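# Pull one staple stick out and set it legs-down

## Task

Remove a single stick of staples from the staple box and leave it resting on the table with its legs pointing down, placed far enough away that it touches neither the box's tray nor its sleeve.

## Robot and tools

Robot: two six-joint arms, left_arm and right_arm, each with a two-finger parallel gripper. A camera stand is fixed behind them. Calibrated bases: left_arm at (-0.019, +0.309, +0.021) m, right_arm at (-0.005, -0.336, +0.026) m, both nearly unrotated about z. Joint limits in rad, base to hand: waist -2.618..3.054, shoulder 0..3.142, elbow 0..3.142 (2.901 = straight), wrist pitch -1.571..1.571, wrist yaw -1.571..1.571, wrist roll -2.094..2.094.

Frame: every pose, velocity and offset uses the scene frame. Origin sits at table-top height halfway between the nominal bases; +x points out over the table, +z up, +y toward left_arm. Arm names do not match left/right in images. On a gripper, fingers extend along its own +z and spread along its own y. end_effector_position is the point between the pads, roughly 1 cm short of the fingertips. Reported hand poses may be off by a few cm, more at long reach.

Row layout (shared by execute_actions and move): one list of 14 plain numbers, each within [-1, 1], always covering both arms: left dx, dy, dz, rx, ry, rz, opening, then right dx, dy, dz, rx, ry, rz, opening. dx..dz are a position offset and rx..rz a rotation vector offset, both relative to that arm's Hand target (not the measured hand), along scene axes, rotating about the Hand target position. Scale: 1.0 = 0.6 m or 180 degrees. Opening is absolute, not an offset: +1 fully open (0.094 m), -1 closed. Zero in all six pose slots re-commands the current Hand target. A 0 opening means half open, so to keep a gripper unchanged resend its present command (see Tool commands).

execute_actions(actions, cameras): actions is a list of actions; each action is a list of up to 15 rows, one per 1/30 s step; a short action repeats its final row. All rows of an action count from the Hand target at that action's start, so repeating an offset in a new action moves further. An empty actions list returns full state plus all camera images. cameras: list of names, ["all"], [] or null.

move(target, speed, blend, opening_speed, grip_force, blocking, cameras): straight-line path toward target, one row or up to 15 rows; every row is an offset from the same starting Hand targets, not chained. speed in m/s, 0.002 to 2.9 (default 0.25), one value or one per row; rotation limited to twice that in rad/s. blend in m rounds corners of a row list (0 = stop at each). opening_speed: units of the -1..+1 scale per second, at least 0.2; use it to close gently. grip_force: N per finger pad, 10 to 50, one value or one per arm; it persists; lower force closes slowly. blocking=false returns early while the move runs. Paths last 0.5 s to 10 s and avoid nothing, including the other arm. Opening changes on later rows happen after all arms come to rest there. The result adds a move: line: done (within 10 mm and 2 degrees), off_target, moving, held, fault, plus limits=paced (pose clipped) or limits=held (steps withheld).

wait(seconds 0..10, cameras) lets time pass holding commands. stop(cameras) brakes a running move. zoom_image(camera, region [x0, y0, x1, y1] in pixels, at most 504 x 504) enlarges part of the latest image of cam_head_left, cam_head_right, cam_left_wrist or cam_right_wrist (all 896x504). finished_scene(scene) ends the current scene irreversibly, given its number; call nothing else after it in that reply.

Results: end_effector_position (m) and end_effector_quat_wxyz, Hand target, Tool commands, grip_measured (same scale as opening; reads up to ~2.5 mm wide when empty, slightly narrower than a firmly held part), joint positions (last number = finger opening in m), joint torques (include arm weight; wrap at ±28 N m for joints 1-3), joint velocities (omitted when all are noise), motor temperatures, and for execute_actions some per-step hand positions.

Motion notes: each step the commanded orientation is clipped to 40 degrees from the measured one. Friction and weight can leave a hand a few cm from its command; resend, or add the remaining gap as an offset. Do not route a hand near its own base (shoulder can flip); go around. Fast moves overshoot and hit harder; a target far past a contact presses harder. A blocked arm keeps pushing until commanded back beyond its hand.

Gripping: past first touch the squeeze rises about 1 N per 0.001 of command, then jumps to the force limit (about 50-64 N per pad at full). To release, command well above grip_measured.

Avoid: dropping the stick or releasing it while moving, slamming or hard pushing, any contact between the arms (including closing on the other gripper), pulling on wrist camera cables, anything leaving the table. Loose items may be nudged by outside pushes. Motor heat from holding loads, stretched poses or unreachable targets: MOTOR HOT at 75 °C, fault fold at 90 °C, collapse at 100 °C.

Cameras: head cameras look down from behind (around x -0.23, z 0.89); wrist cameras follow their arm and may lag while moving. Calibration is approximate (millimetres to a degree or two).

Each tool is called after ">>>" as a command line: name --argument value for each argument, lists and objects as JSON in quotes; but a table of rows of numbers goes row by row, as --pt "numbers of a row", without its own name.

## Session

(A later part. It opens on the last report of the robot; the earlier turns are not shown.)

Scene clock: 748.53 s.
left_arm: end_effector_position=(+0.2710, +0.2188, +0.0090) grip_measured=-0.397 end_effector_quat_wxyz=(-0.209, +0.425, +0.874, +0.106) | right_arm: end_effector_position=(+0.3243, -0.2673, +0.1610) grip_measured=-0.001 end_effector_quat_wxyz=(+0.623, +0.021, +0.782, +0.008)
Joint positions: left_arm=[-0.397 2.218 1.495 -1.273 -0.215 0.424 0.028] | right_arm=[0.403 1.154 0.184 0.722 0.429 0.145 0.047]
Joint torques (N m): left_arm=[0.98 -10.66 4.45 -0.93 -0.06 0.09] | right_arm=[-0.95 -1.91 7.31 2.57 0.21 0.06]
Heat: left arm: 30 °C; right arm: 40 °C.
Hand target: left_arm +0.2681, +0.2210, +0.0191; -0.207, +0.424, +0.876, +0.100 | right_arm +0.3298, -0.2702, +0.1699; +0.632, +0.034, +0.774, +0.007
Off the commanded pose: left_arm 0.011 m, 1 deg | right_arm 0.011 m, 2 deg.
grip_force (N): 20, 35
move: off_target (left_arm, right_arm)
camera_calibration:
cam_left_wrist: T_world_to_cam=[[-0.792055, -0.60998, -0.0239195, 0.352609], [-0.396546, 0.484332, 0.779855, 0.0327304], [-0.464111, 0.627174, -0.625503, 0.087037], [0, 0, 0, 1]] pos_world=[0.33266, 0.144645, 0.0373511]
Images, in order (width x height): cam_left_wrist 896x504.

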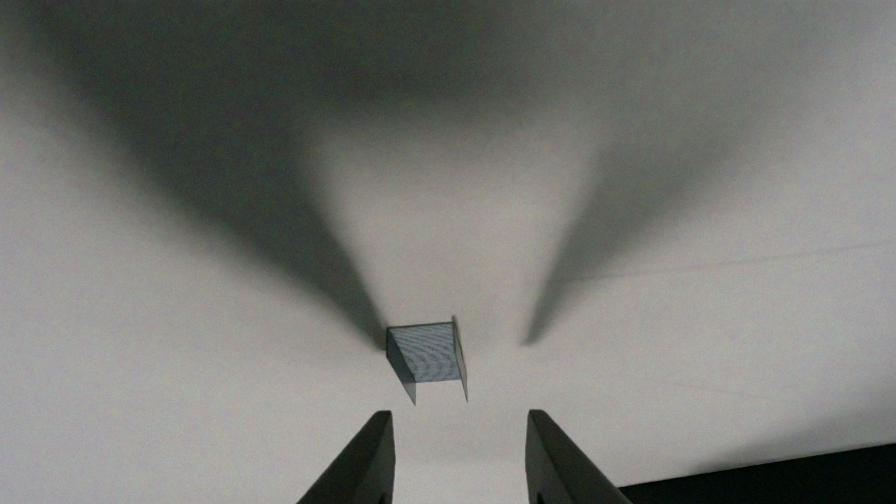

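>>> move --target '[0.011, 0.009, 0.01, -0.0261, -0.0207, 0, -0.4, 0,0,0,0,0,0,0.0]' --speed 0.05 --cameras '["cam_left_wrist","cam_head_left"]'

Scene clock: 771.07 s.
left_arm: end_effector_position=(+0.2774, +0.2246, +0.0146) grip_measured=-0.397 end_effector_quat_wxyz=(-0.165, +0.429, +0.884, +0.084) | right_arm: end_effector_position=(+0.3243, -0.2673, +0.1610) grip_measured=-0.001 end_effector_quat_wxyz=(+0.623, +0.021, +0.782, +0.008)
Joint positions: left_arm=[-0.354 2.132 1.421 -1.185 -0.186 0.483 0.028] | right_arm=[0.403 1.154 0.184 0.722 0.429 0.145 0.047]
Joint torques (N m): left_arm=[0.79 -10.66 4.86 -0.76 -0.03 0.11] | right_arm=[-0.94 -1.91 7.32 2.56 0.21 0.06]
Heat: left arm: 31 °C; right arm: 40 °C.
Hand target: left_arm +0.2748, +0.2264, +0.0252; -0.161, +0.428, +0.886, +0.078 | right_arm +0.3298, -0.2702, +0.1699; +0.632, +0.034, +0.774, +0.007
Off the commanded pose: left_arm 0.011 m, 1 deg | right_arm 0.011 m, 2 deg.
grip_force (N): 20, 35
move: off_target (left_arm, right_arm)
camera_calibration:
cam_left_wrist: T_world_to_cam=[[-0.790379, -0.612182, -0.0231043, 0.36143], [-0.442132, 0.543912, 0.713217, 0.0282832], [-0.424052, 0.573927, -0.700562, 0.0918777], [0, 0, 0, 1]] pos_world=[0.337132, 0.153146, 0.0525446]
Images, in order (width x height): cam_head_left 896x504, cam_left_wrist 896x504.

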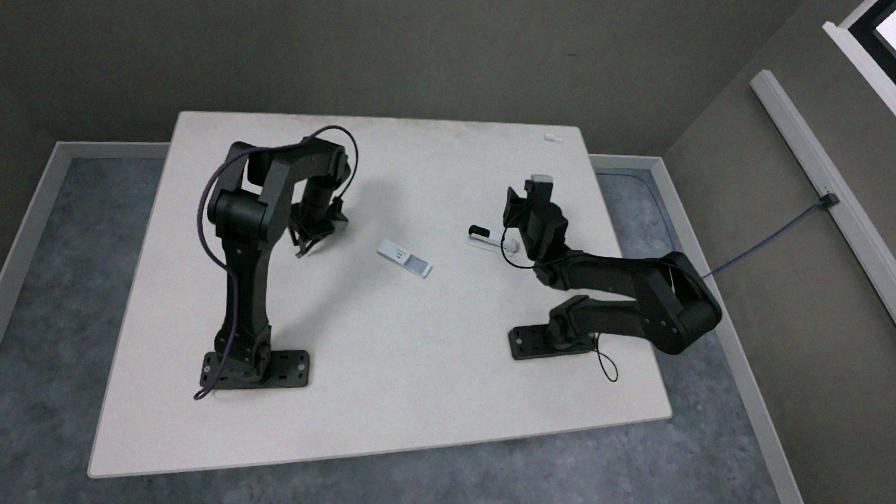

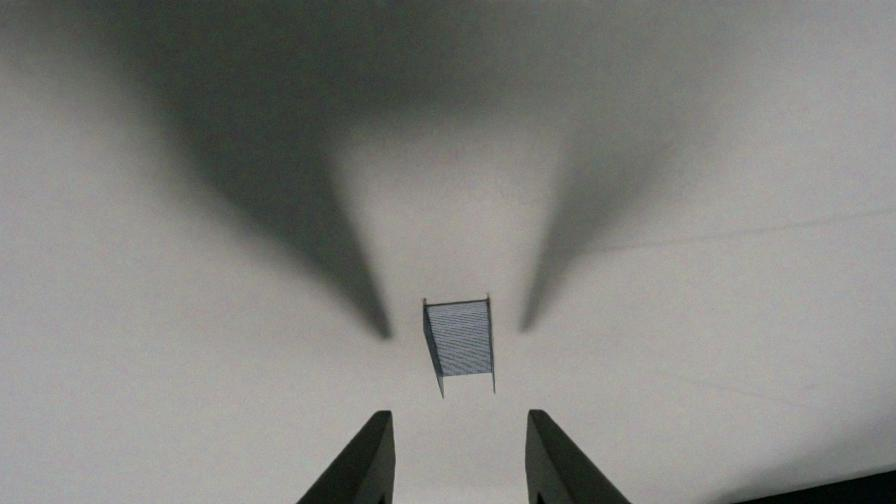

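>>> zoom_image --camera "cam_left_wrist" --region '[360, 270, 560, 420]'

Scaled by 2.520 from the camera's 896x504 image, which has a finer 1280x720 frame.

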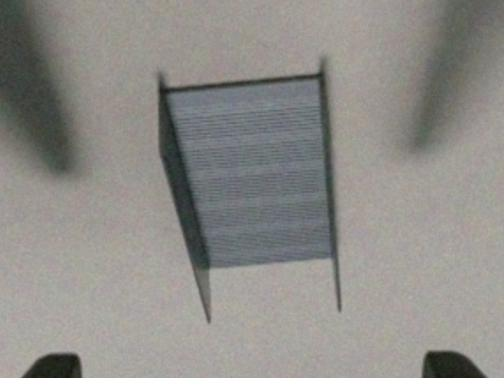

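>>> move --target '[0.0072, -0.0092, -0.02, 0,0,0, -0.4, 0,0,0,0,0,0,0.0]' --speed 0.04 --cameras '["cam_left_wrist"]'

Scene clock: 802.50 s.
left_arm: end_effector_position=(+0.2827, +0.2218, +0.0125) grip_measured=-0.397 end_effector_quat_wxyz=(-0.153, +0.429, +0.886, +0.083) | right_arm: end_effector_position=(+0.3243, -0.2673, +0.1610) grip_measured=-0.001 end_effector_quat_wxyz=(+0.623, +0.021, +0.782, +0.008)
Joint positions: left_arm=[-0.354 2.132 1.421 -1.16 -0.182 0.483 0.028] | right_arm=[0.403 1.154 0.184 0.722 0.429 0.145 0.047]
Joint torques (N m): left_arm=[-0.17 -7.64 5.82 -0.76 0 -0.01] | right_arm=[-0.95 -1.91 7.32 2.57 0.21 0.06]
Motor temperatures (°C): left_arm=[22 36 28 28 23 24 24] | right_arm=[23 22 40 37 23 23 21]
Heat: left arm: 36 °C; right arm: 40 °C.
Hand target: left_arm +0.2792, +0.2208, +0.0132; -0.161, +0.428, +0.886, +0.078 | right_arm +0.3298, -0.2702, +0.1699; +0.632, +0.034, +0.774, +0.007
Off the commanded pose: left_arm 0.004 m, 1 deg | right_arm 0.011 m, 2 deg.
grip_force (N): 20, 35
move: off_target (right_arm)
camera_calibration:
cam_left_wrist: T_world_to_cam=[[-0.789307, -0.613119, -0.0328546, 0.363852], [-0.458245, 0.552625, 0.696144, 0.0365303], [-0.408663, 0.564527, -0.71715, 0.0922879], [0, 0, 0, 1]] pos_world=[0.341646, 0.150798, 0.0527081]
Images, in order (width x height): cam_left_wrist 896x504.

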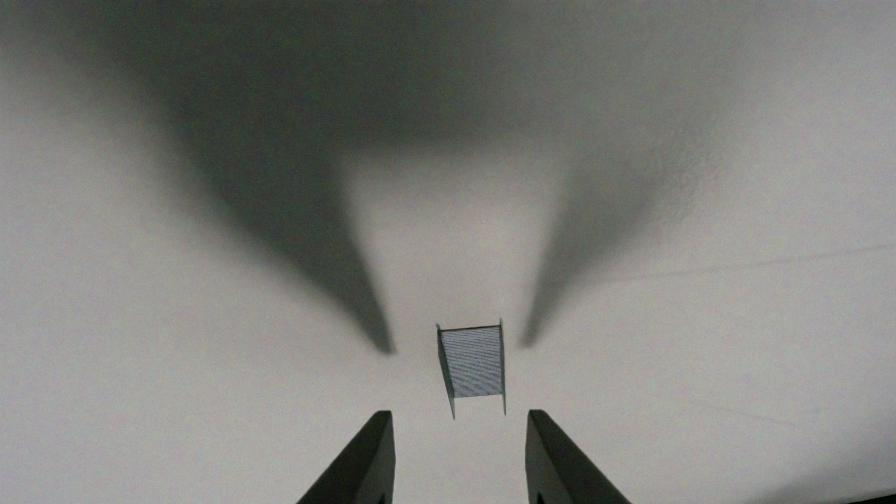

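>>> move --target '[0.001, -0.0077, -0.018, 0,0,0, -0.4, 0,0,0,0,0,0,0.0]' --speed 0.04 --cameras '["cam_left_wrist"]'

Scene clock: 808.40 s.
left_arm: end_effector_position=(+0.2860, +0.2182, +0.0048) grip_measured=-0.397 end_effector_quat_wxyz=(-0.147, +0.427, +0.888, +0.083) | right_arm: end_effector_position=(+0.3243, -0.2673, +0.1610) grip_measured=-0.001 end_effector_quat_wxyz=(+0.623, +0.021, +0.782, +0.008)
Joint positions: left_arm=[-0.358 2.151 1.421 -1.131 -0.179 0.475 0.028] | right_arm=[0.403 1.154 0.184 0.722 0.429 0.145 0.047]
Joint torques (N m): left_arm=[-0.75 -7.21 5.57 -0.72 -0.01 -0.04] | right_arm=[-0.94 -1.91 7.32 2.56 0.21 0.06]
Heat: left arm: 36 °C; right arm: 40 °C.
Hand target: left_arm +0.2798, +0.2162, +0.0025; -0.161, +0.428, +0.886, +0.078 | right_arm +0.3298, -0.2702, +0.1699; +0.632, +0.034, +0.774, +0.007
Off the commanded pose: left_arm 0.007 m, 2 deg | right_arm 0.011 m, 2 deg.
grip_force (N): 20, 35
move: off_target (right_arm)
camera_calibration:
cam_left_wrist: T_world_to_cam=[[-0.786343, -0.616653, -0.0374667, 0.363952], [-0.467418, 0.554194, 0.688759, 0.0477281], [-0.403962, 0.559114, -0.724021, 0.0898765], [0, 0, 0, 1]] pos_world=[0.344807, 0.14773, 0.0458354]
Images, in order (width x height): cam_left_wrist 896x504.

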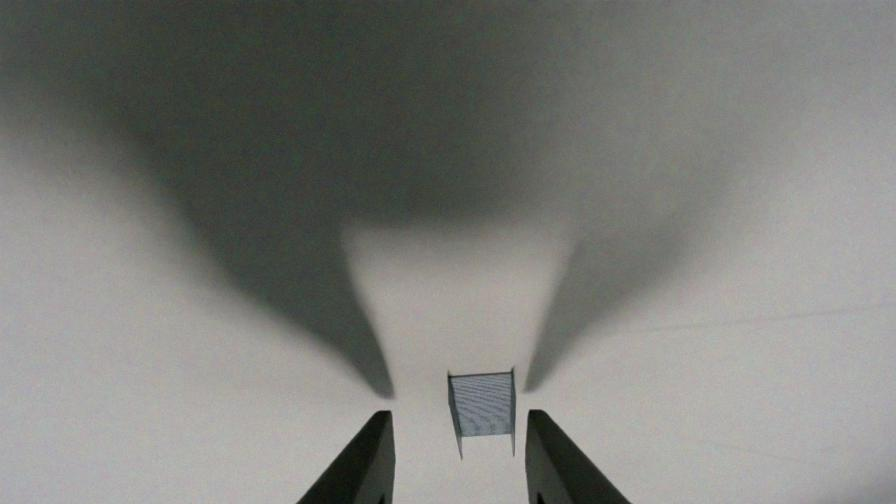

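>>> move --target '[-0.0105, 0.0005, -0.012, 0,0,0, -0.4, 0,0,0,0,0,0,0.0]' --speed 0.04 --cameras '["cam_left_wrist"]'

Scene clock: 813.63 s.
left_arm: end_effector_position=(+0.2819, +0.2183, -0.0009) grip_measured=-0.397 end_effector_quat_wxyz=(-0.148, +0.426, +0.889, +0.083) | right_arm: end_effector_position=(+0.3243, -0.2673, +0.1610) grip_measured=-0.001 end_effector_quat_wxyz=(+0.623, +0.021, +0.782, +0.008)
Joint positions: left_arm=[-0.363 2.151 1.395 -1.108 -0.178 0.468 0.028] | right_arm=[0.403 1.154 0.184 0.722 0.429 0.145 0.047]
Joint torques (N m): left_arm=[-0.98 -7.45 4.26 -0.6 0.02 0.01] | right_arm=[-0.95 -1.91 7.32 2.56 0.21 0.06]
Heat: left arm: 34 °C; right arm: 40 °C.
Hand target: left_arm +0.2735, +0.2165, -0.0048; -0.161, +0.428, +0.886, +0.078 | right_arm +0.3298, -0.2702, +0.1699; +0.632, +0.034, +0.774, +0.007
Off the commanded pose: left_arm 0.009 m, 2 deg | right_arm 0.011 m, 2 deg.
grip_force (N): 20, 35
move: off_target (right_arm)
camera_calibration:
cam_left_wrist: T_world_to_cam=[[-0.784854, -0.618533, -0.0376969, 0.36057], [-0.468003, 0.551775, 0.690303, 0.0503577], [-0.406175, 0.559429, -0.722538, 0.0845659], [0, 0, 0, 1]] pos_world=[0.340911, 0.14793, 0.0399324]
Images, in order (width x height): cam_left_wrist 896x504.

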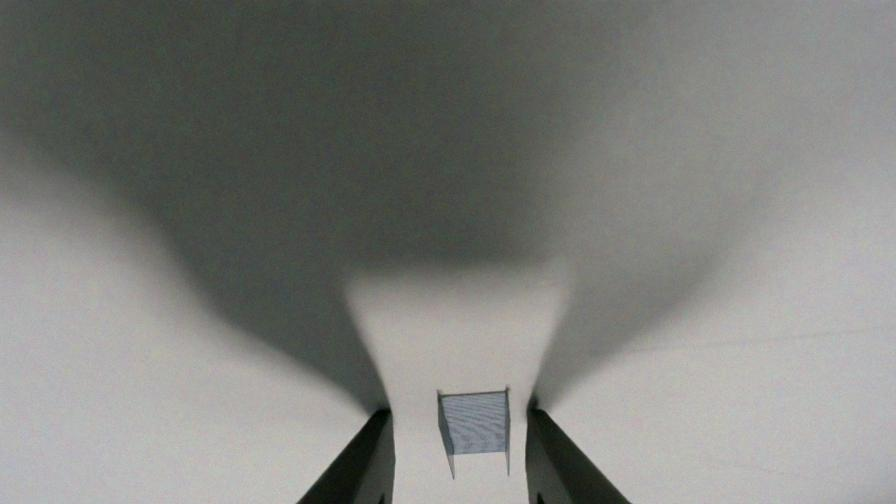

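>>> move --target '[-0.004, -0.0032, 0, 0,0,0, -0.8, 0,0,0,0,0,0,0.0]' --speed 0.04 --opening_speed 0.4 --cameras '["cam_left_wrist"]'

Scene clock: 820.77 s.
left_arm: end_effector_position=(+0.2813, +0.2193, -0.0016) grip_measured=-0.695 end_effector_quat_wxyz=(-0.149, +0.425, +0.888, +0.090) | right_arm: end_effector_position=(+0.3243, -0.2673, +0.1610) grip_measured=-0.001 end_effector_quat_wxyz=(+0.623, +0.021, +0.782, +0.008)
Joint positions: left_arm=[-0.368 2.151 1.389 -1.105 -0.19 0.46 0.014] | right_arm=[0.403 1.154 0.184 0.722 0.429 0.145 0.047]
Joint torques (N m): left_arm=[-1.18 -7.77 4 -0.65 0.17 0.02] | right_arm=[-0.94 -1.91 7.32 2.56 0.21 0.06]
Heat: left arm: 33 °C; right arm: 40 °C.
Hand target: left_arm +0.2710, +0.2146, -0.0047; -0.161, +0.428, +0.886, +0.078 | right_arm +0.3298, -0.2702, +0.1699; +0.632, +0.034, +0.774, +0.007
Off the commanded pose: left_arm 0.012 m, 2 deg | right_arm 0.011 m, 2 deg.
grip_force (N): 20, 35
move: off_target (left_arm, right_arm)
camera_calibration:
cam_left_wrist: T_world_to_cam=[[-0.785242, -0.617207, -0.0495139, 0.360485], [-0.470721, 0.543094, 0.695321, 0.0526891], [-0.402266, 0.569302, -0.716992, 0.0801037], [0, 0, 0, 1]] pos_world=[0.340093, 0.148275, 0.0386468]
Images, in order (width x height): cam_left_wrist 896x504.

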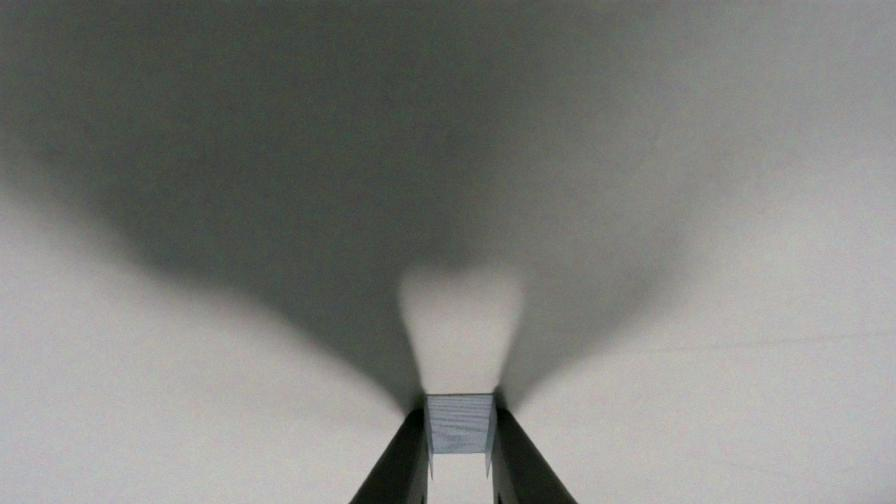

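>>> move --pt "0.012 0.01 0.11 0 0 0 -0.8 0 0 0 0 0 0 0.0" --pt "0.012 0.01 0.11 -0.4094 -0.3243 0 -0.8 0 0 0 0 0 0 0.0" --speed '[0.08,0.18]' --blend '[0.01,0]' --cameras '["cam_left_wrist","cam_head_left","cam_head_right"]'

Scene clock: 837.13 s.
left_arm: end_effector_position=(+0.2827, +0.2225, +0.0612) grip_measured=-0.695 end_effector_quat_wxyz=(+0.538, +0.348, +0.726, -0.248) | right_arm: end_effector_position=(+0.3243, -0.2673, +0.1610) grip_measured=-0.001 end_effector_quat_wxyz=(+0.623, +0.021, +0.782, +0.008)
Joint positions: left_arm=[0.266 1.773 0.228 0.936 1.024 0.552 0.014] | right_arm=[0.403 1.154 0.184 0.722 0.429 0.145 0.047]
Joint torques (N m): left_arm=[0.68 -3.17 2.97 1.24 0.58 0.04] | right_arm=[-0.94 -1.91 7.32 2.57 0.21 0.06]
Heat: left arm: 32 °C; right arm: 40 °C.
Hand target: left_arm +0.2783, +0.2207, +0.0613; +0.538, +0.349, +0.722, -0.260 | right_arm +0.3298, -0.2702, +0.1699; +0.632, +0.034, +0.774, +0.007
Off the commanded pose: left_arm 0.005 m, 1 deg | right_arm 0.011 m, 2 deg.
grip_force (N): 20, 35
move: off_target (right_arm)
camera_calibration:
cam_left_wrist: T_world_to_cam=[[-0.761863, -0.647462, -0.0189318, 0.364974], [-0.417723, 0.513449, -0.749585, 0.0879623], [0.495048, -0.563173, -0.661637, 0.118775], [0, 0, 0, 1]] pos_world=[0.256005, 0.258034, 0.151431]
Images, in order (width x height): cam_head_left 896x504, cam_head_right 896x504, cam_left_wrist 896x504.

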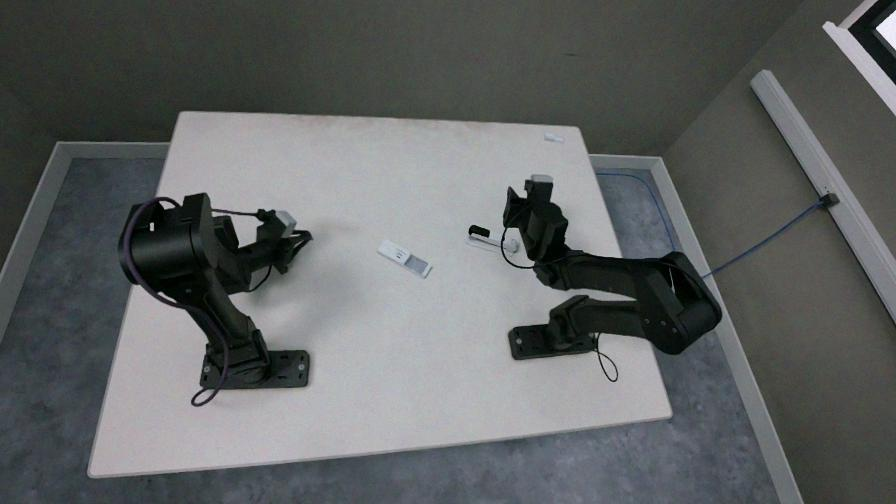

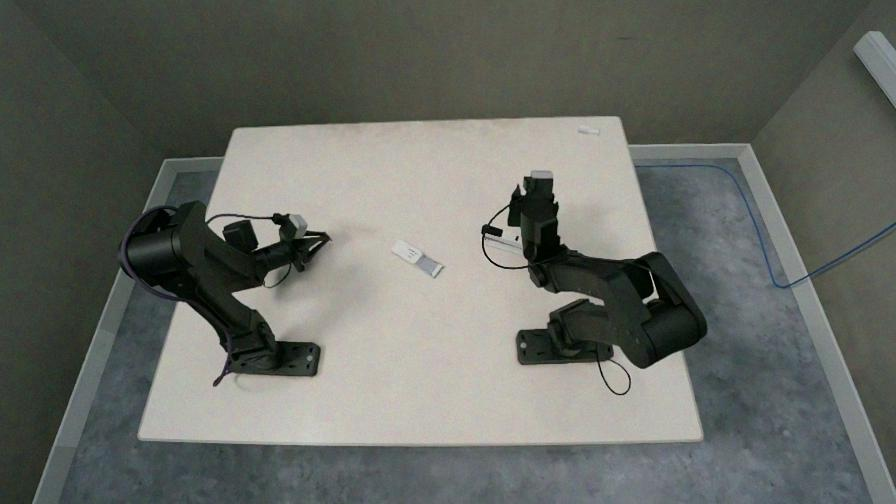

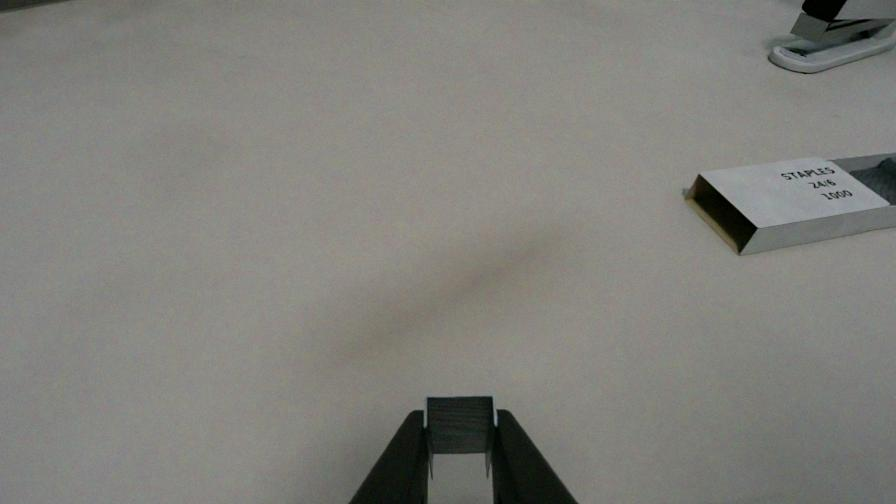

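>>> move --target '[0, 0, -0.032, -0.0174,-0.0138,0, -0.8, 0,0,0,0,0,0,0.0]' --speed 0.08

>>> move --target '[0, 0, -0.01, 0,0,0, -0.8, 0,0,0,0,0,0,0.0]' --speed 0.04 --cameras '["cam_left_wrist"]'

Scene clock: 847.33 s.
left_arm: end_effector_position=(+0.2819, +0.2209, +0.0429) grip_measured=-0.695 end_effector_quat_wxyz=(+0.564, +0.340, +0.704, -0.266) | right_arm: end_effector_position=(+0.3243, -0.2673, +0.1610) grip_measured=-0.001 end_effector_quat_wxyz=(+0.623, +0.021, +0.782, +0.008)
Joint positions: left_arm=[0.28 2.097 0.212 1.39 1.083 0.454 0.014] | right_arm=[0.403 1.154 0.184 0.722 0.429 0.145 0.047]
Joint torques (N m): left_arm=[0.66 -3.81 1.29 1.29 0.46 0.04] | right_arm=[-0.94 -1.91 7.32 2.57 0.21 0.06]
Motor temperatures (°C): left_arm=[22 31 27 28 23 24 24] | right_arm=[23 22 40 37 23 23 21]
Heat: left arm: 31 °C; right arm: 40 °C.
Hand target: left_arm +0.2782, +0.2206, +0.0421; +0.563, +0.340, +0.702, -0.272 | right_arm +0.3298, -0.2702, +0.1699; +0.632, +0.034, +0.774, +0.007
Off the commanded pose: left_arm 0.004 m, 1 deg | right_arm 0.011 m, 2 deg.
grip_force (N): 20, 35
move: off_target (right_arm)

Scene clock: 848.23 s.
left_arm: end_effector_position=(+0.2805, +0.2203, +0.0381) grip_measured=-0.695 end_effector_quat_wxyz=(+0.565, +0.342, +0.702, -0.266) | right_arm: end_effector_position=(+0.3243, -0.2673, +0.1610) grip_measured=-0.001 end_effector_quat_wxyz=(+0.623, +0.021, +0.782, +0.008)
Joint positions: left_arm=[0.28 2.148 0.212 1.446 1.087 0.453 0.014] | right_arm=[0.403 1.154 0.184 0.722 0.429 0.145 0.047]
Joint torques (N m): left_arm=[0.75 -3.74 1.32 1.2 0.41 0.03] | right_arm=[-0.94 -1.91 7.34 2.56 0.21 0.06]
Heat: left arm: 31 °C; right arm: 40 °C.
Hand target: left_arm +0.2782, +0.2206, +0.0360; +0.563, +0.339, +0.703, -0.272 | right_arm +0.3298, -0.2702, +0.1699; +0.632, +0.034, +0.774, +0.007
Off the commanded pose: left_arm 0.003 m, 1 deg | right_arm 0.011 m, 2 deg.
grip_force (N): 20, 35
move: off_target (right_arm)
camera_calibration:
cam_left_wrist: T_world_to_cam=[[-0.76968, -0.638228, -0.0160812, 0.361451], [-0.372347, 0.469213, -0.800747, 0.0698899], [0.518605, -0.610331, -0.598786, 0.104755], [0, 0, 0, 1]] pos_world=[0.249898, 0.261831, 0.124503]
Images, in order (width x height): cam_left_wrist 896x504.

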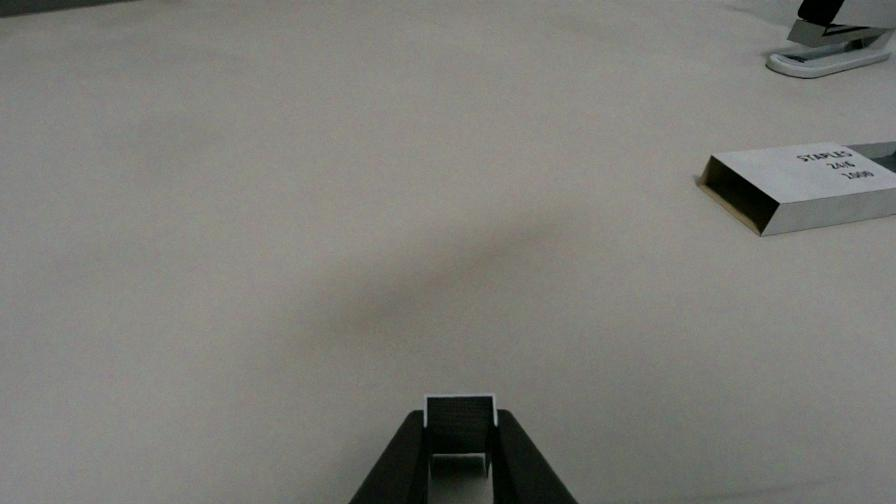

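>>> move --target '[0, 0, -0.005, 0,0,0, -0.8, 0,0,0,0,0,0,0.0]' --speed 0.04

>>> move --target '[0, 0, -0.005, 0,0,0, -0.8, 0,0,0,0,0,0,0.0]' --speed 0.04 --cameras '["cam_left_wrist"]'

Scene clock: 852.87 s.
left_arm: end_effector_position=(+0.2802, +0.2197, +0.0378) grip_measured=-0.695 end_effector_quat_wxyz=(+0.570, +0.345, +0.697, -0.265) | right_arm: end_effector_position=(+0.3243, -0.2673, +0.1610) grip_measured=-0.001 end_effector_quat_wxyz=(+0.623, +0.021, +0.782, +0.008)
Joint positions: left_arm=[0.28 2.172 0.212 1.484 1.092 0.453 0.014] | right_arm=[0.403 1.154 0.184 0.722 0.429 0.145 0.047]
Joint torques (N m): left_arm=[0.59 -3.49 1.48 1.09 0.34 0.03] | right_arm=[-0.94 -1.91 7.31 2.57 0.21 0.06]
Heat: left arm: 31 °C; right arm: 40 °C.
Hand target: left_arm +0.2782, +0.2206, +0.0330; +0.563, +0.339, +0.703, -0.272 | right_arm +0.3298, -0.2702, +0.1699; +0.632, +0.034, +0.774, +0.007
Off the commanded pose: left_arm 0.005 m, 1 deg | right_arm 0.011 m, 2 deg.
grip_force (N): 20, 35
move: off_target (right_arm)

Scene clock: 853.63 s.
left_arm: end_effector_position=(+0.2800, +0.2189, +0.0375) grip_measured=-0.695 end_effector_quat_wxyz=(+0.573, +0.349, +0.692, -0.265) | right_arm: end_effector_position=(+0.3243, -0.2673, +0.1610) grip_measured=-0.001 end_effector_quat_wxyz=(+0.623, +0.021, +0.782, +0.008)
Joint positions: left_arm=[0.28 2.195 0.215 1.517 1.101 0.453 0.014] | right_arm=[0.403 1.154 0.184 0.722 0.429 0.145 0.047]
Joint torques (N m): left_arm=[0.58 -3.49 1.43 0.93 0.22 0.01] | right_arm=[-0.94 -1.91 7.32 2.56 0.21 0.06]
Heat: left arm: 31 °C; right arm: 40 °C.
Hand target: left_arm +0.2782, +0.2206, +0.0300; +0.563, +0.339, +0.703, -0.272 | right_arm +0.3298, -0.2702, +0.1699; +0.632, +0.034, +0.774, +0.007
Off the commanded pose: left_arm 0.008 m, 2 deg | right_arm 0.011 m, 2 deg.
grip_force (N): 20, 35
move: off_target (right_arm)
camera_calibration:
cam_left_wrist: T_world_to_cam=[[-0.776813, -0.62864, -0.037057, 0.360811], [-0.344536, 0.473528, -0.810596, 0.0614559], [0.527121, -0.616915, -0.584431, 0.102316], [0, 0, 0, 1]] pos_world=[0.247523, 0.260839, 0.122983]
Images, in order (width x height): cam_left_wrist 896x504.

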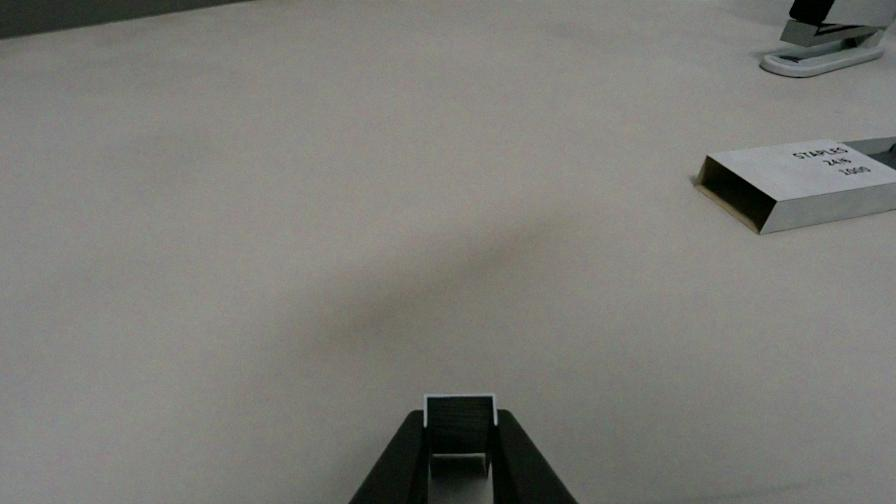

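>>> zoom_image --camera "cam_left_wrist" --region '[380, 370, 540, 504]'

Scaled by 3.150 from the camera's 896x504 image, which has a finer 1280x720 frame.

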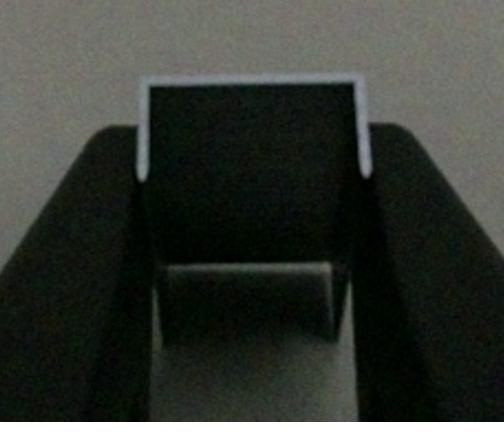

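>>> move --target '[0, 0, 0.010, 0,0,0, -0.8, 0,0,0,0,0,0,0.0]' --speed 0.03

>>> move --target '[0, 0, 0, 0,0,0, -0.5, 0,0,0,0,0,0,0.0]' --speed 0.03 --opening_speed 0.25 --cameras '["cam_left_wrist"]'

Scene clock: 868.23 s.
left_arm: end_effector_position=(+0.2798, +0.2189, +0.0376) grip_measured=-0.695 end_effector_quat_wxyz=(+0.571, +0.346, +0.695, -0.268) | right_arm: end_effector_position=(+0.3243, -0.2673, +0.1610) grip_measured=-0.001 end_effector_quat_wxyz=(+0.623, +0.021, +0.782, +0.008)
Joint positions: left_arm=[0.28 2.185 0.215 1.5 1.101 0.448 0.014] | right_arm=[0.403 1.154 0.184 0.722 0.429 0.145 0.047]
Joint torques (N m): left_arm=[0.65 -5.86 0.85 0.83 0.22 0.05] | right_arm=[-0.95 -1.91 7.32 2.57 0.21 0.06]
Heat: left arm: 30 °C; right arm: 40 °C.
Hand target: left_arm +0.2782, +0.2206, +0.0360; +0.563, +0.339, +0.703, -0.272 | right_arm +0.3298, -0.2702, +0.1699; +0.632, +0.034, +0.774, +0.007
Off the commanded pose: left_arm 0.003 m, 2 deg | right_arm 0.011 m, 2 deg.
grip_force (N): 20, 35
move: off_target (right_arm)

Scene clock: 869.63 s.
left_arm: end_effector_position=(+0.2790, +0.2187, +0.0358) grip_measured=-0.503 end_effector_quat_wxyz=(+0.566, +0.344, +0.698, -0.272) | right_arm: end_effector_position=(+0.3243, -0.2673, +0.1610) grip_measured=-0.001 end_effector_quat_wxyz=(+0.623, +0.021, +0.782, +0.008)
Joint positions: left_arm=[0.28 2.184 0.215 1.485 1.1 0.448 0.023] | right_arm=[0.403 1.154 0.184 0.722 0.429 0.145 0.047]
Joint torques (N m): left_arm=[0.68 -5.98 0.72 0.87 0.26 0.05] | right_arm=[-0.94 -1.91 7.32 2.56 0.21 0.06]
Heat: left arm: 30 °C; right arm: 40 °C.
Hand target: left_arm +0.2782, +0.2206, +0.0360; +0.563, +0.339, +0.703, -0.272 | right_arm +0.3298, -0.2702, +0.1699; +0.632, +0.034, +0.774, +0.007
Off the commanded pose: left_arm 0.002 m, 1 deg | right_arm 0.011 m, 2 deg.
grip_force (N): 20, 35
move: off_target (right_arm)
camera_calibration:
cam_left_wrist: T_world_to_cam=[[-0.776473, -0.63, -0.0137849, 0.359251], [-0.364655, 0.467062, -0.805531, 0.0666197], [0.513923, -0.620446, -0.592393, 0.106431], [0, 0, 0, 1]] pos_world=[0.248545, 0.261247, 0.121665]
Images, in order (width x height): cam_left_wrist 896x504.

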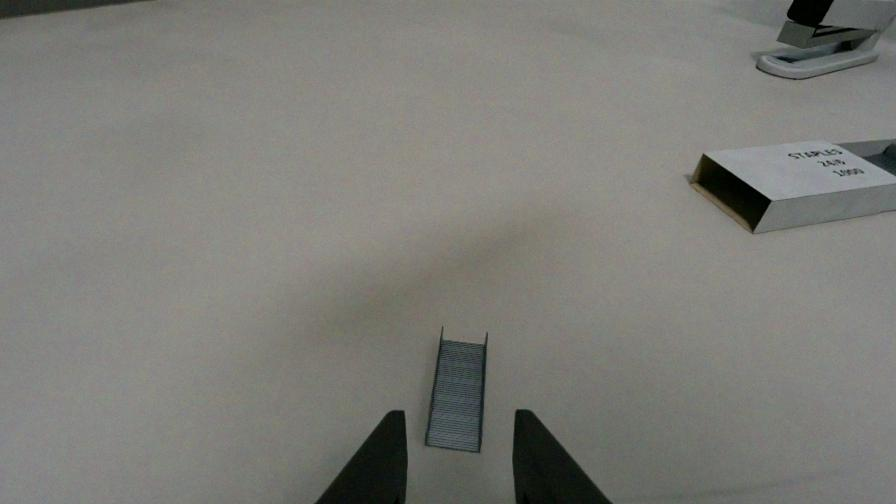

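>>> move --pt "0 0 0.1 0 0 0 -0.4 0 0 0 0 0 0 0.0" --pt "0.0487 -0.0605 0.1 0.4725 0.3356 -0.0236 -0.4 0 0 0 0 0 0 0.0" --pt "0.0487 -0.0605 0.02 0.4725 0.3356 -0.0236 -0.4 0 0 0 0 0 0 0.0" --speed '[0.15,0.25,0.1]' --blend '[0.02,0.01,0]' --cameras '["cam_left_wrist"]'

Scene clock: 939.23 s.
left_arm: end_effector_position=(+0.3135, +0.1810, +0.0504) grip_measured=-0.403 end_effector_quat_wxyz=(-0.186, +0.468, +0.858, +0.106) | right_arm: end_effector_position=(+0.3243, -0.2673, +0.1610) grip_measured=-0.001 end_effector_quat_wxyz=(+0.623, +0.021, +0.782, +0.008)
Joint positions: left_arm=[-0.443 2.313 1.854 -1.488 -0.215 0.477 0.028] | right_arm=[0.403 1.154 0.184 0.722 0.429 0.145 0.047]
Joint torques (N m): left_arm=[-0.49 -8.4 5.3 -0.91 -0.27 0] | right_arm=[-0.95 -1.92 7.31 2.56 0.21 0.05]
Heat: left arm: 29 °C; right arm: 40 °C.
Hand target: left_arm +0.3074, +0.1843, +0.0480; -0.203, +0.469, +0.852, +0.112 | right_arm +0.3298, -0.2702, +0.1699; +0.632, +0.034, +0.774, +0.007
Off the commanded pose: left_arm 0.007 m, 2 deg | right_arm 0.011 m, 2 deg.
grip_force (N): 20, 35
move: off_target (right_arm)
camera_calibration:
cam_left_wrist: T_world_to_cam=[[-0.845387, -0.533616, -0.0239922, 0.367131], [-0.366533, 0.54684, 0.752741, 0.016209], [-0.388555, 0.645151, -0.657879, 0.131074], [0, 0, 0, 1]] pos_world=[0.367239, 0.102481, 0.082838]
Images, in order (width x height): cam_left_wrist 896x504.

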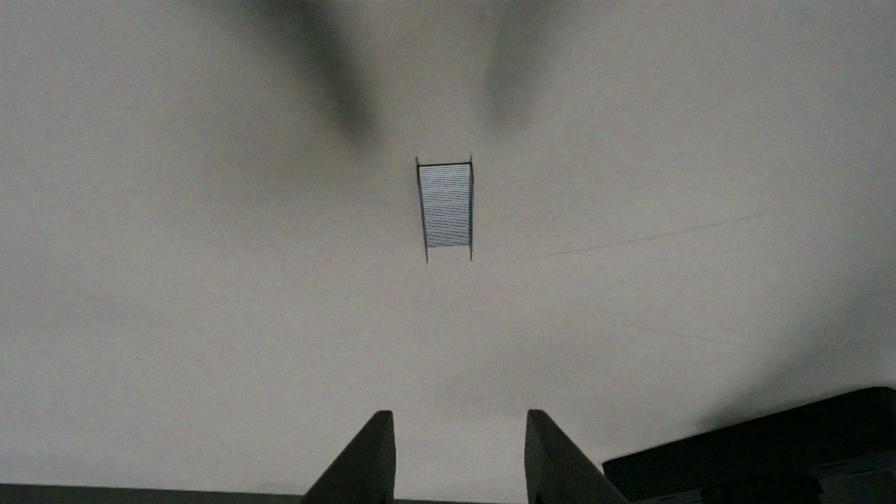

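>>> move --target '[0.0155,-0.021,-0.066,0.0141,0.0088,0,-0.4,0,0,0,0,0,0,0.0]' --speed 0.1 --cameras '["cam_left_wrist"]'

Scene clock: 949.07 s.
left_arm: end_effector_position=(+0.3180, +0.1717, +0.0056) grip_measured=-0.403 end_effector_quat_wxyz=(-0.217, +0.464, +0.851, +0.117) | right_arm: end_effector_position=(+0.3243, -0.2673, +0.1610) grip_measured=-0.001 end_effector_quat_wxyz=(+0.623, +0.021, +0.782, +0.008)
Joint positions: left_arm=[-0.466 2.475 1.929 -1.473 -0.228 0.443 0.028] | right_arm=[0.403 1.154 0.184 0.722 0.429 0.145 0.047]
Joint torques (N m): left_arm=[-0.77 -9.24 7.27 -1.08 -0.25 -0.03] | right_arm=[-0.94 -1.92 7.31 2.56 0.21 0.06]
Heat: left arm: 29 °C; right arm: 40 °C.
Hand target: left_arm +0.3167, +0.1717, +0.0084; -0.225, +0.466, +0.847, +0.125 | right_arm +0.3298, -0.2702, +0.1699; +0.632, +0.034, +0.774, +0.007
Off the commanded pose: left_arm 0.003 m, 1 deg | right_arm 0.011 m, 2 deg.
grip_force (N): 20, 35
move: off_target (right_arm)
camera_calibration:
cam_left_wrist: T_world_to_cam=[[-0.844692, -0.535074, -0.0138251, 0.364882], [-0.333277, 0.505564, 0.795821, 0.0529577], [-0.418834, 0.676831, -0.605374, 0.113271], [0, 0, 0, 1]] pos_world=[0.373304, 0.0917997, 0.0314713]
Images, in order (width x height): cam_left_wrist 896x504.

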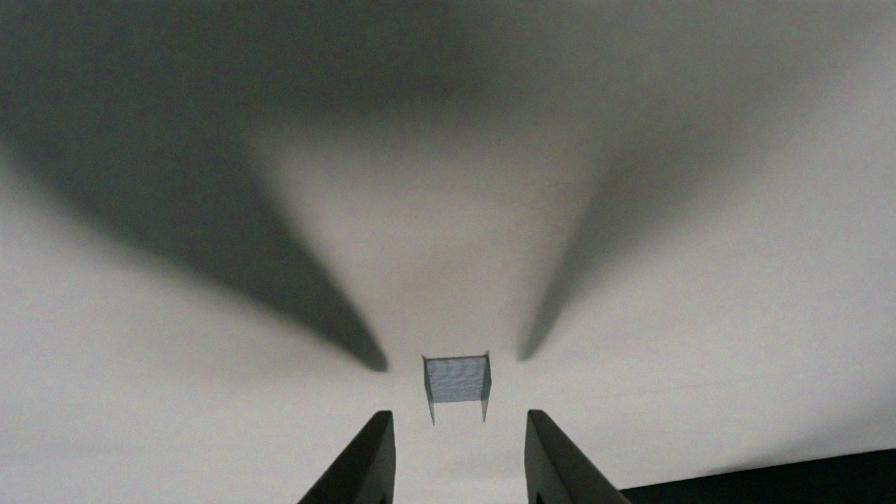

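>>> move --target '[-0.001,0.001,-0.014,0.0165,0.0103,0,-0.4,0,0,0,0,0,0,0.0]' --speed 0.06 --cameras '["cam_left_wrist"]'

Scene clock: 956.00 s.
left_arm: end_effector_position=(+0.3270, +0.1675, -0.0030) grip_measured=-0.403 end_effector_quat_wxyz=(-0.217, +0.459, +0.851, +0.132) | right_arm: end_effector_position=(+0.3243, -0.2673, +0.1610) grip_measured=-0.001 end_effector_quat_wxyz=(+0.623, +0.021, +0.782, +0.008)
Joint positions: left_arm=[-0.475 2.536 2.002 -1.491 -0.251 0.419 0.028] | right_arm=[0.403 1.154 0.184 0.722 0.429 0.145 0.047]
Joint torques (N m): left_arm=[-0.66 -8.77 7.13 -1.55 -0.25 0] | right_arm=[-0.95 -1.91 7.31 2.57 0.21 0.06]
Heat: left arm: 30 °C; right arm: 40 °C.
Hand target: left_arm +0.3161, +0.1722, +0.0001; -0.251, +0.462, +0.839, +0.139 | right_arm +0.3298, -0.2702, +0.1699; +0.632, +0.034, +0.774, +0.007
Off the commanded pose: left_arm 0.012 m, 4 deg | right_arm 0.011 m, 2 deg.
grip_force (N): 20, 35
move: off_target (left_arm, right_arm)
camera_calibration:
cam_left_wrist: T_world_to_cam=[[-0.843697, -0.535287, -0.0405412, 0.369782], [-0.345371, 0.483439, 0.804367, 0.0725947], [-0.410968, 0.692643, -0.592748, 0.109491], [0, 0, 0, 1]] pos_world=[0.382053, 0.0870059, 0.0214995]
Images, in order (width x height): cam_left_wrist 896x504.

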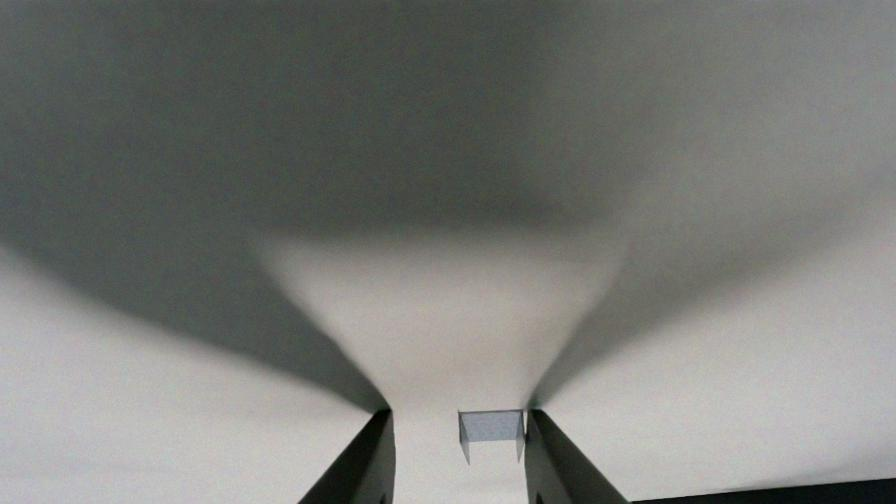

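>>> move --target '[-0.010,0.004,0.010,0,0,0,-0.4,0,0,0,0,0,0,0.0]' --speed 0.06 --cameras '["cam_left_wrist"]'

Scene clock: 963.00 s.
left_arm: end_effector_position=(+0.3262, +0.1705, -0.0036) grip_measured=-0.403 end_effector_quat_wxyz=(-0.221, +0.459, +0.849, +0.139) | right_arm: end_effector_position=(+0.3243, -0.2673, +0.1610) grip_measured=-0.001 end_effector_quat_wxyz=(+0.623, +0.021, +0.782, +0.008)
Joint positions: left_arm=[-0.475 2.536 1.994 -1.491 -0.263 0.416 0.028] | right_arm=[0.403 1.154 0.184 0.722 0.429 0.145 0.047]
Joint torques (N m): left_arm=[-0.96 -11.04 4.44 -1.47 -0.08 0.04] | right_arm=[-0.94 -1.89 7.32 2.56 0.21 0.06]
Heat: left arm: 31 °C; right arm: 40 °C.
Hand target: left_arm +0.3101, +0.1746, +0.0061; -0.251, +0.462, +0.839, +0.139 | right_arm +0.3298, -0.2702, +0.1699; +0.632, +0.034, +0.774, +0.007
Off the commanded pose: left_arm 0.019 m, 4 deg | right_arm 0.011 m, 2 deg.
grip_force (N): 20, 35
move: off_target (left_arm, right_arm)
camera_calibration:
cam_left_wrist: T_world_to_cam=[[-0.845302, -0.532126, -0.0480247, 0.370699], [-0.343599, 0.472578, 0.811548, 0.0726357], [-0.40915, 0.702505, -0.582309, 0.104467], [0, 0, 0, 1]] pos_world=[0.381053, 0.0895436, 0.0196875]
Images, in order (width x height): cam_left_wrist 896x504.

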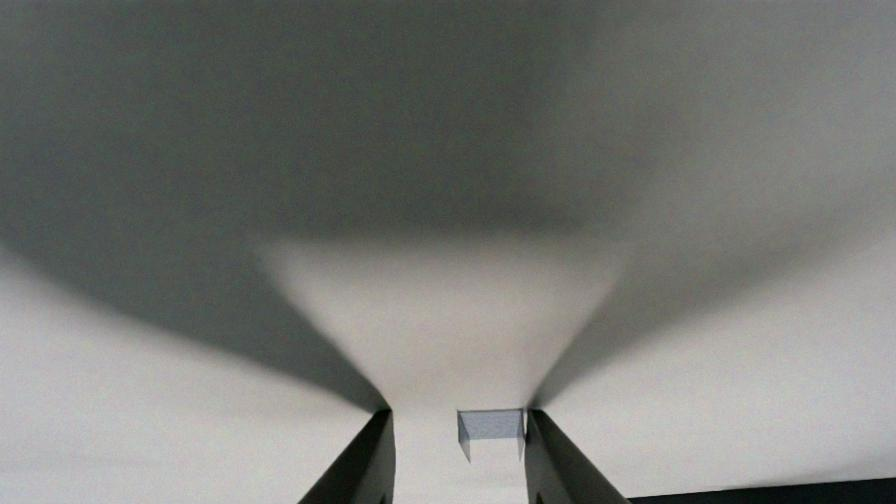

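>>> move --pt "0.0095 -0.002 0.045 -0.022 -0.0138 0 -0.4 0 0 0 0 0 0 0.0" --pt "0.0095 -0.002 -0.005 -0.022 -0.0138 0 -0.4 0 0 0 0 0 0 0.0" --speed '[0.08,0.06]' --cameras '["cam_left_wrist"]'

Scene clock: 970.00 s.
left_arm: end_effector_position=(+0.3212, +0.1691, +0.0023) grip_measured=-0.403 end_effector_quat_wxyz=(-0.203, +0.468, +0.851, +0.125) | right_arm: end_effector_position=(+0.3243, -0.2673, +0.1610) grip_measured=-0.001 end_effector_quat_wxyz=(+0.623, +0.021, +0.782, +0.008)
Joint positions: left_arm=[-0.475 2.465 1.907 -1.433 -0.242 0.441 0.028] | right_arm=[0.403 1.154 0.184 0.722 0.429 0.145 0.047]
Joint torques (N m): left_arm=[0.7 -9.74 4.86 -0.92 -0.01 0.11] | right_arm=[-0.95 -1.91 7.34 2.56 0.21 0.06]
Heat: left arm: 32 °C; right arm: 40 °C.
Hand target: left_arm +0.3158, +0.1734, +0.0030; -0.217, +0.467, +0.849, +0.120 | right_arm +0.3298, -0.2702, +0.1699; +0.632, +0.034, +0.774, +0.007
Off the commanded pose: left_arm 0.007 m, 2 deg | right_arm 0.011 m, 2 deg.
grip_force (N): 20, 35
move: off_target (right_arm)
camera_calibration:
cam_left_wrist: T_world_to_cam=[[-0.851069, -0.523584, -0.0392532, 0.366291], [-0.350687, 0.511204, 0.784659, 0.0626245], [-0.390768, 0.681564, -0.618684, 0.104625], [0, 0, 0, 1]] pos_world=[0.374584, 0.0884615, 0.0299688]
Images, in order (width x height): cam_left_wrist 896x504.

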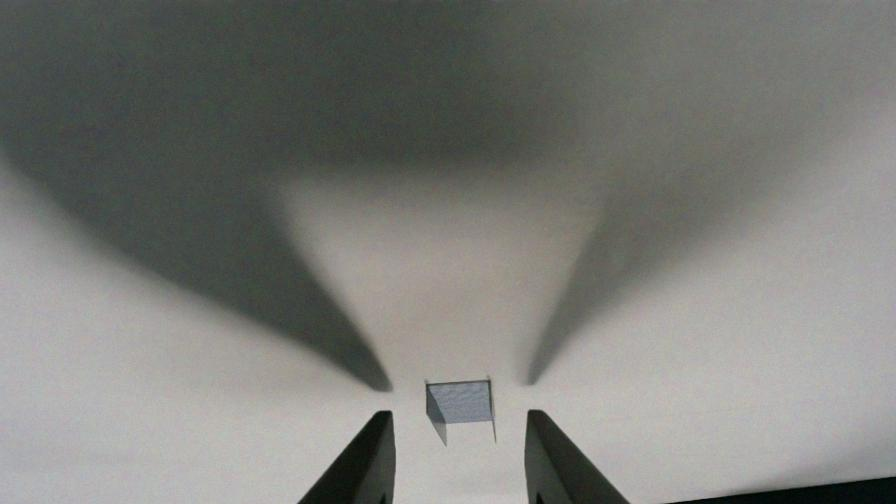

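>>> move --target '[-0.0092,0.0117,-0.009,0,0,0,-0.4,0,0,0,0,0,0,0.0]' --speed 0.06 --cameras '["cam_left_wrist"]'

Scene clock: 976.57 s.
left_arm: end_effector_position=(+0.3102, +0.1774, -0.0044) grip_measured=-0.403 end_effector_quat_wxyz=(-0.221, +0.470, +0.845, +0.129) | right_arm: end_effector_position=(+0.3243, -0.2673, +0.1610) grip_measured=-0.001 end_effector_quat_wxyz=(+0.623, +0.021, +0.782, +0.008)
Joint positions: left_arm=[-0.474 2.458 1.847 -1.418 -0.25 0.445 0.028] | right_arm=[0.403 1.154 0.184 0.722 0.429 0.145 0.047]
Joint torques (N m): left_arm=[1.32 -10.93 3.9 -0.69 -0.04 0.13] | right_arm=[-0.94 -1.91 7.31 2.56 0.21 0.06]
Heat: left arm: 32 °C; right arm: 40 °C.
Hand target: left_arm +0.3104, +0.1805, -0.0024; -0.217, +0.467, +0.849, +0.120 | right_arm +0.3298, -0.2702, +0.1699; +0.632, +0.034, +0.774, +0.007
Off the commanded pose: left_arm 0.004 m, 1 deg | right_arm 0.011 m, 2 deg.
grip_force (N): 20, 35
move: off_target (right_arm)
camera_calibration:
cam_left_wrist: T_world_to_cam=[[-0.855021, -0.517977, -0.0252686, 0.361339], [-0.323631, 0.494874, 0.806451, 0.0543441], [-0.405218, 0.69771, -0.590761, 0.0921742], [0, 0, 0, 1]] pos_world=[0.36389, 0.0959607, 0.0197577]
Images, in order (width x height): cam_left_wrist 896x504.

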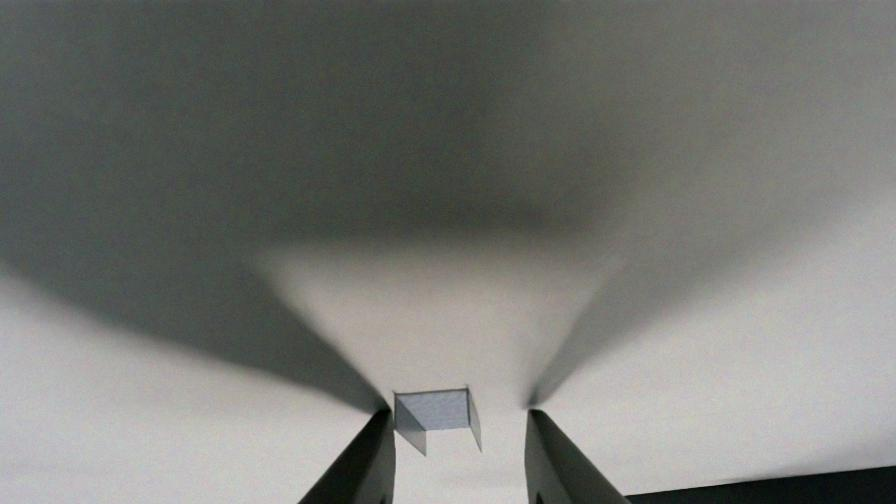

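>>> move --pt "0.0077 -0.0067 0.045 0 0 0 -0.4 0 0 0 0 0 0 0.0" --pt "0.0077 -0.0067 0.003 0 0 0 -0.4 0 0 0 0 0 0 0.0" --speed '[0.08,0.06]' --cameras '["cam_left_wrist"]'

Scene clock: 986.63 s.
left_arm: end_effector_position=(+0.3207, +0.1718, -0.0001) grip_measured=-0.403 end_effector_quat_wxyz=(-0.201, +0.468, +0.851, +0.125) | right_arm: end_effector_position=(+0.3243, -0.2673, +0.1610) grip_measured=-0.001 end_effector_quat_wxyz=(+0.623, +0.021, +0.782, +0.008)
Joint positions: left_arm=[-0.471 2.457 1.883 -1.413 -0.244 0.446 0.028] | right_arm=[0.403 1.154 0.184 0.722 0.429 0.145 0.047]
Joint torques (N m): left_arm=[0.76 -9.61 4.94 -0.94 -0.08 0.13] | right_arm=[-0.94 -1.92 7.32 2.56 0.21 0.06]
Heat: left arm: 33 °C; right arm: 40 °C.
Hand target: left_arm +0.3150, +0.1765, -0.0005; -0.217, +0.467, +0.849, +0.120 | right_arm +0.3298, -0.2702, +0.1699; +0.632, +0.034, +0.774, +0.007
Off the commanded pose: left_arm 0.007 m, 2 deg | right_arm 0.011 m, 2 deg.
grip_force (N): 20, 35
move: off_target (right_arm)
camera_calibration:
cam_left_wrist: T_world_to_cam=[[-0.851303, -0.523082, -0.0408417, 0.367328], [-0.35257, 0.512675, 0.782853, 0.0632729], [-0.388558, 0.680845, -0.620865, 0.100521], [0, 0, 0, 1]] pos_world=[0.374074, 0.0912653, 0.0278786]
Images, in order (width x height): cam_left_wrist 896x504.

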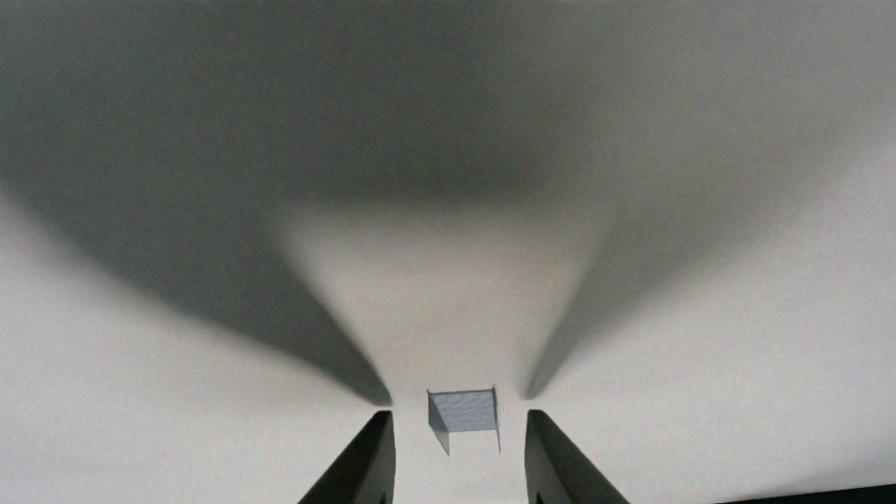

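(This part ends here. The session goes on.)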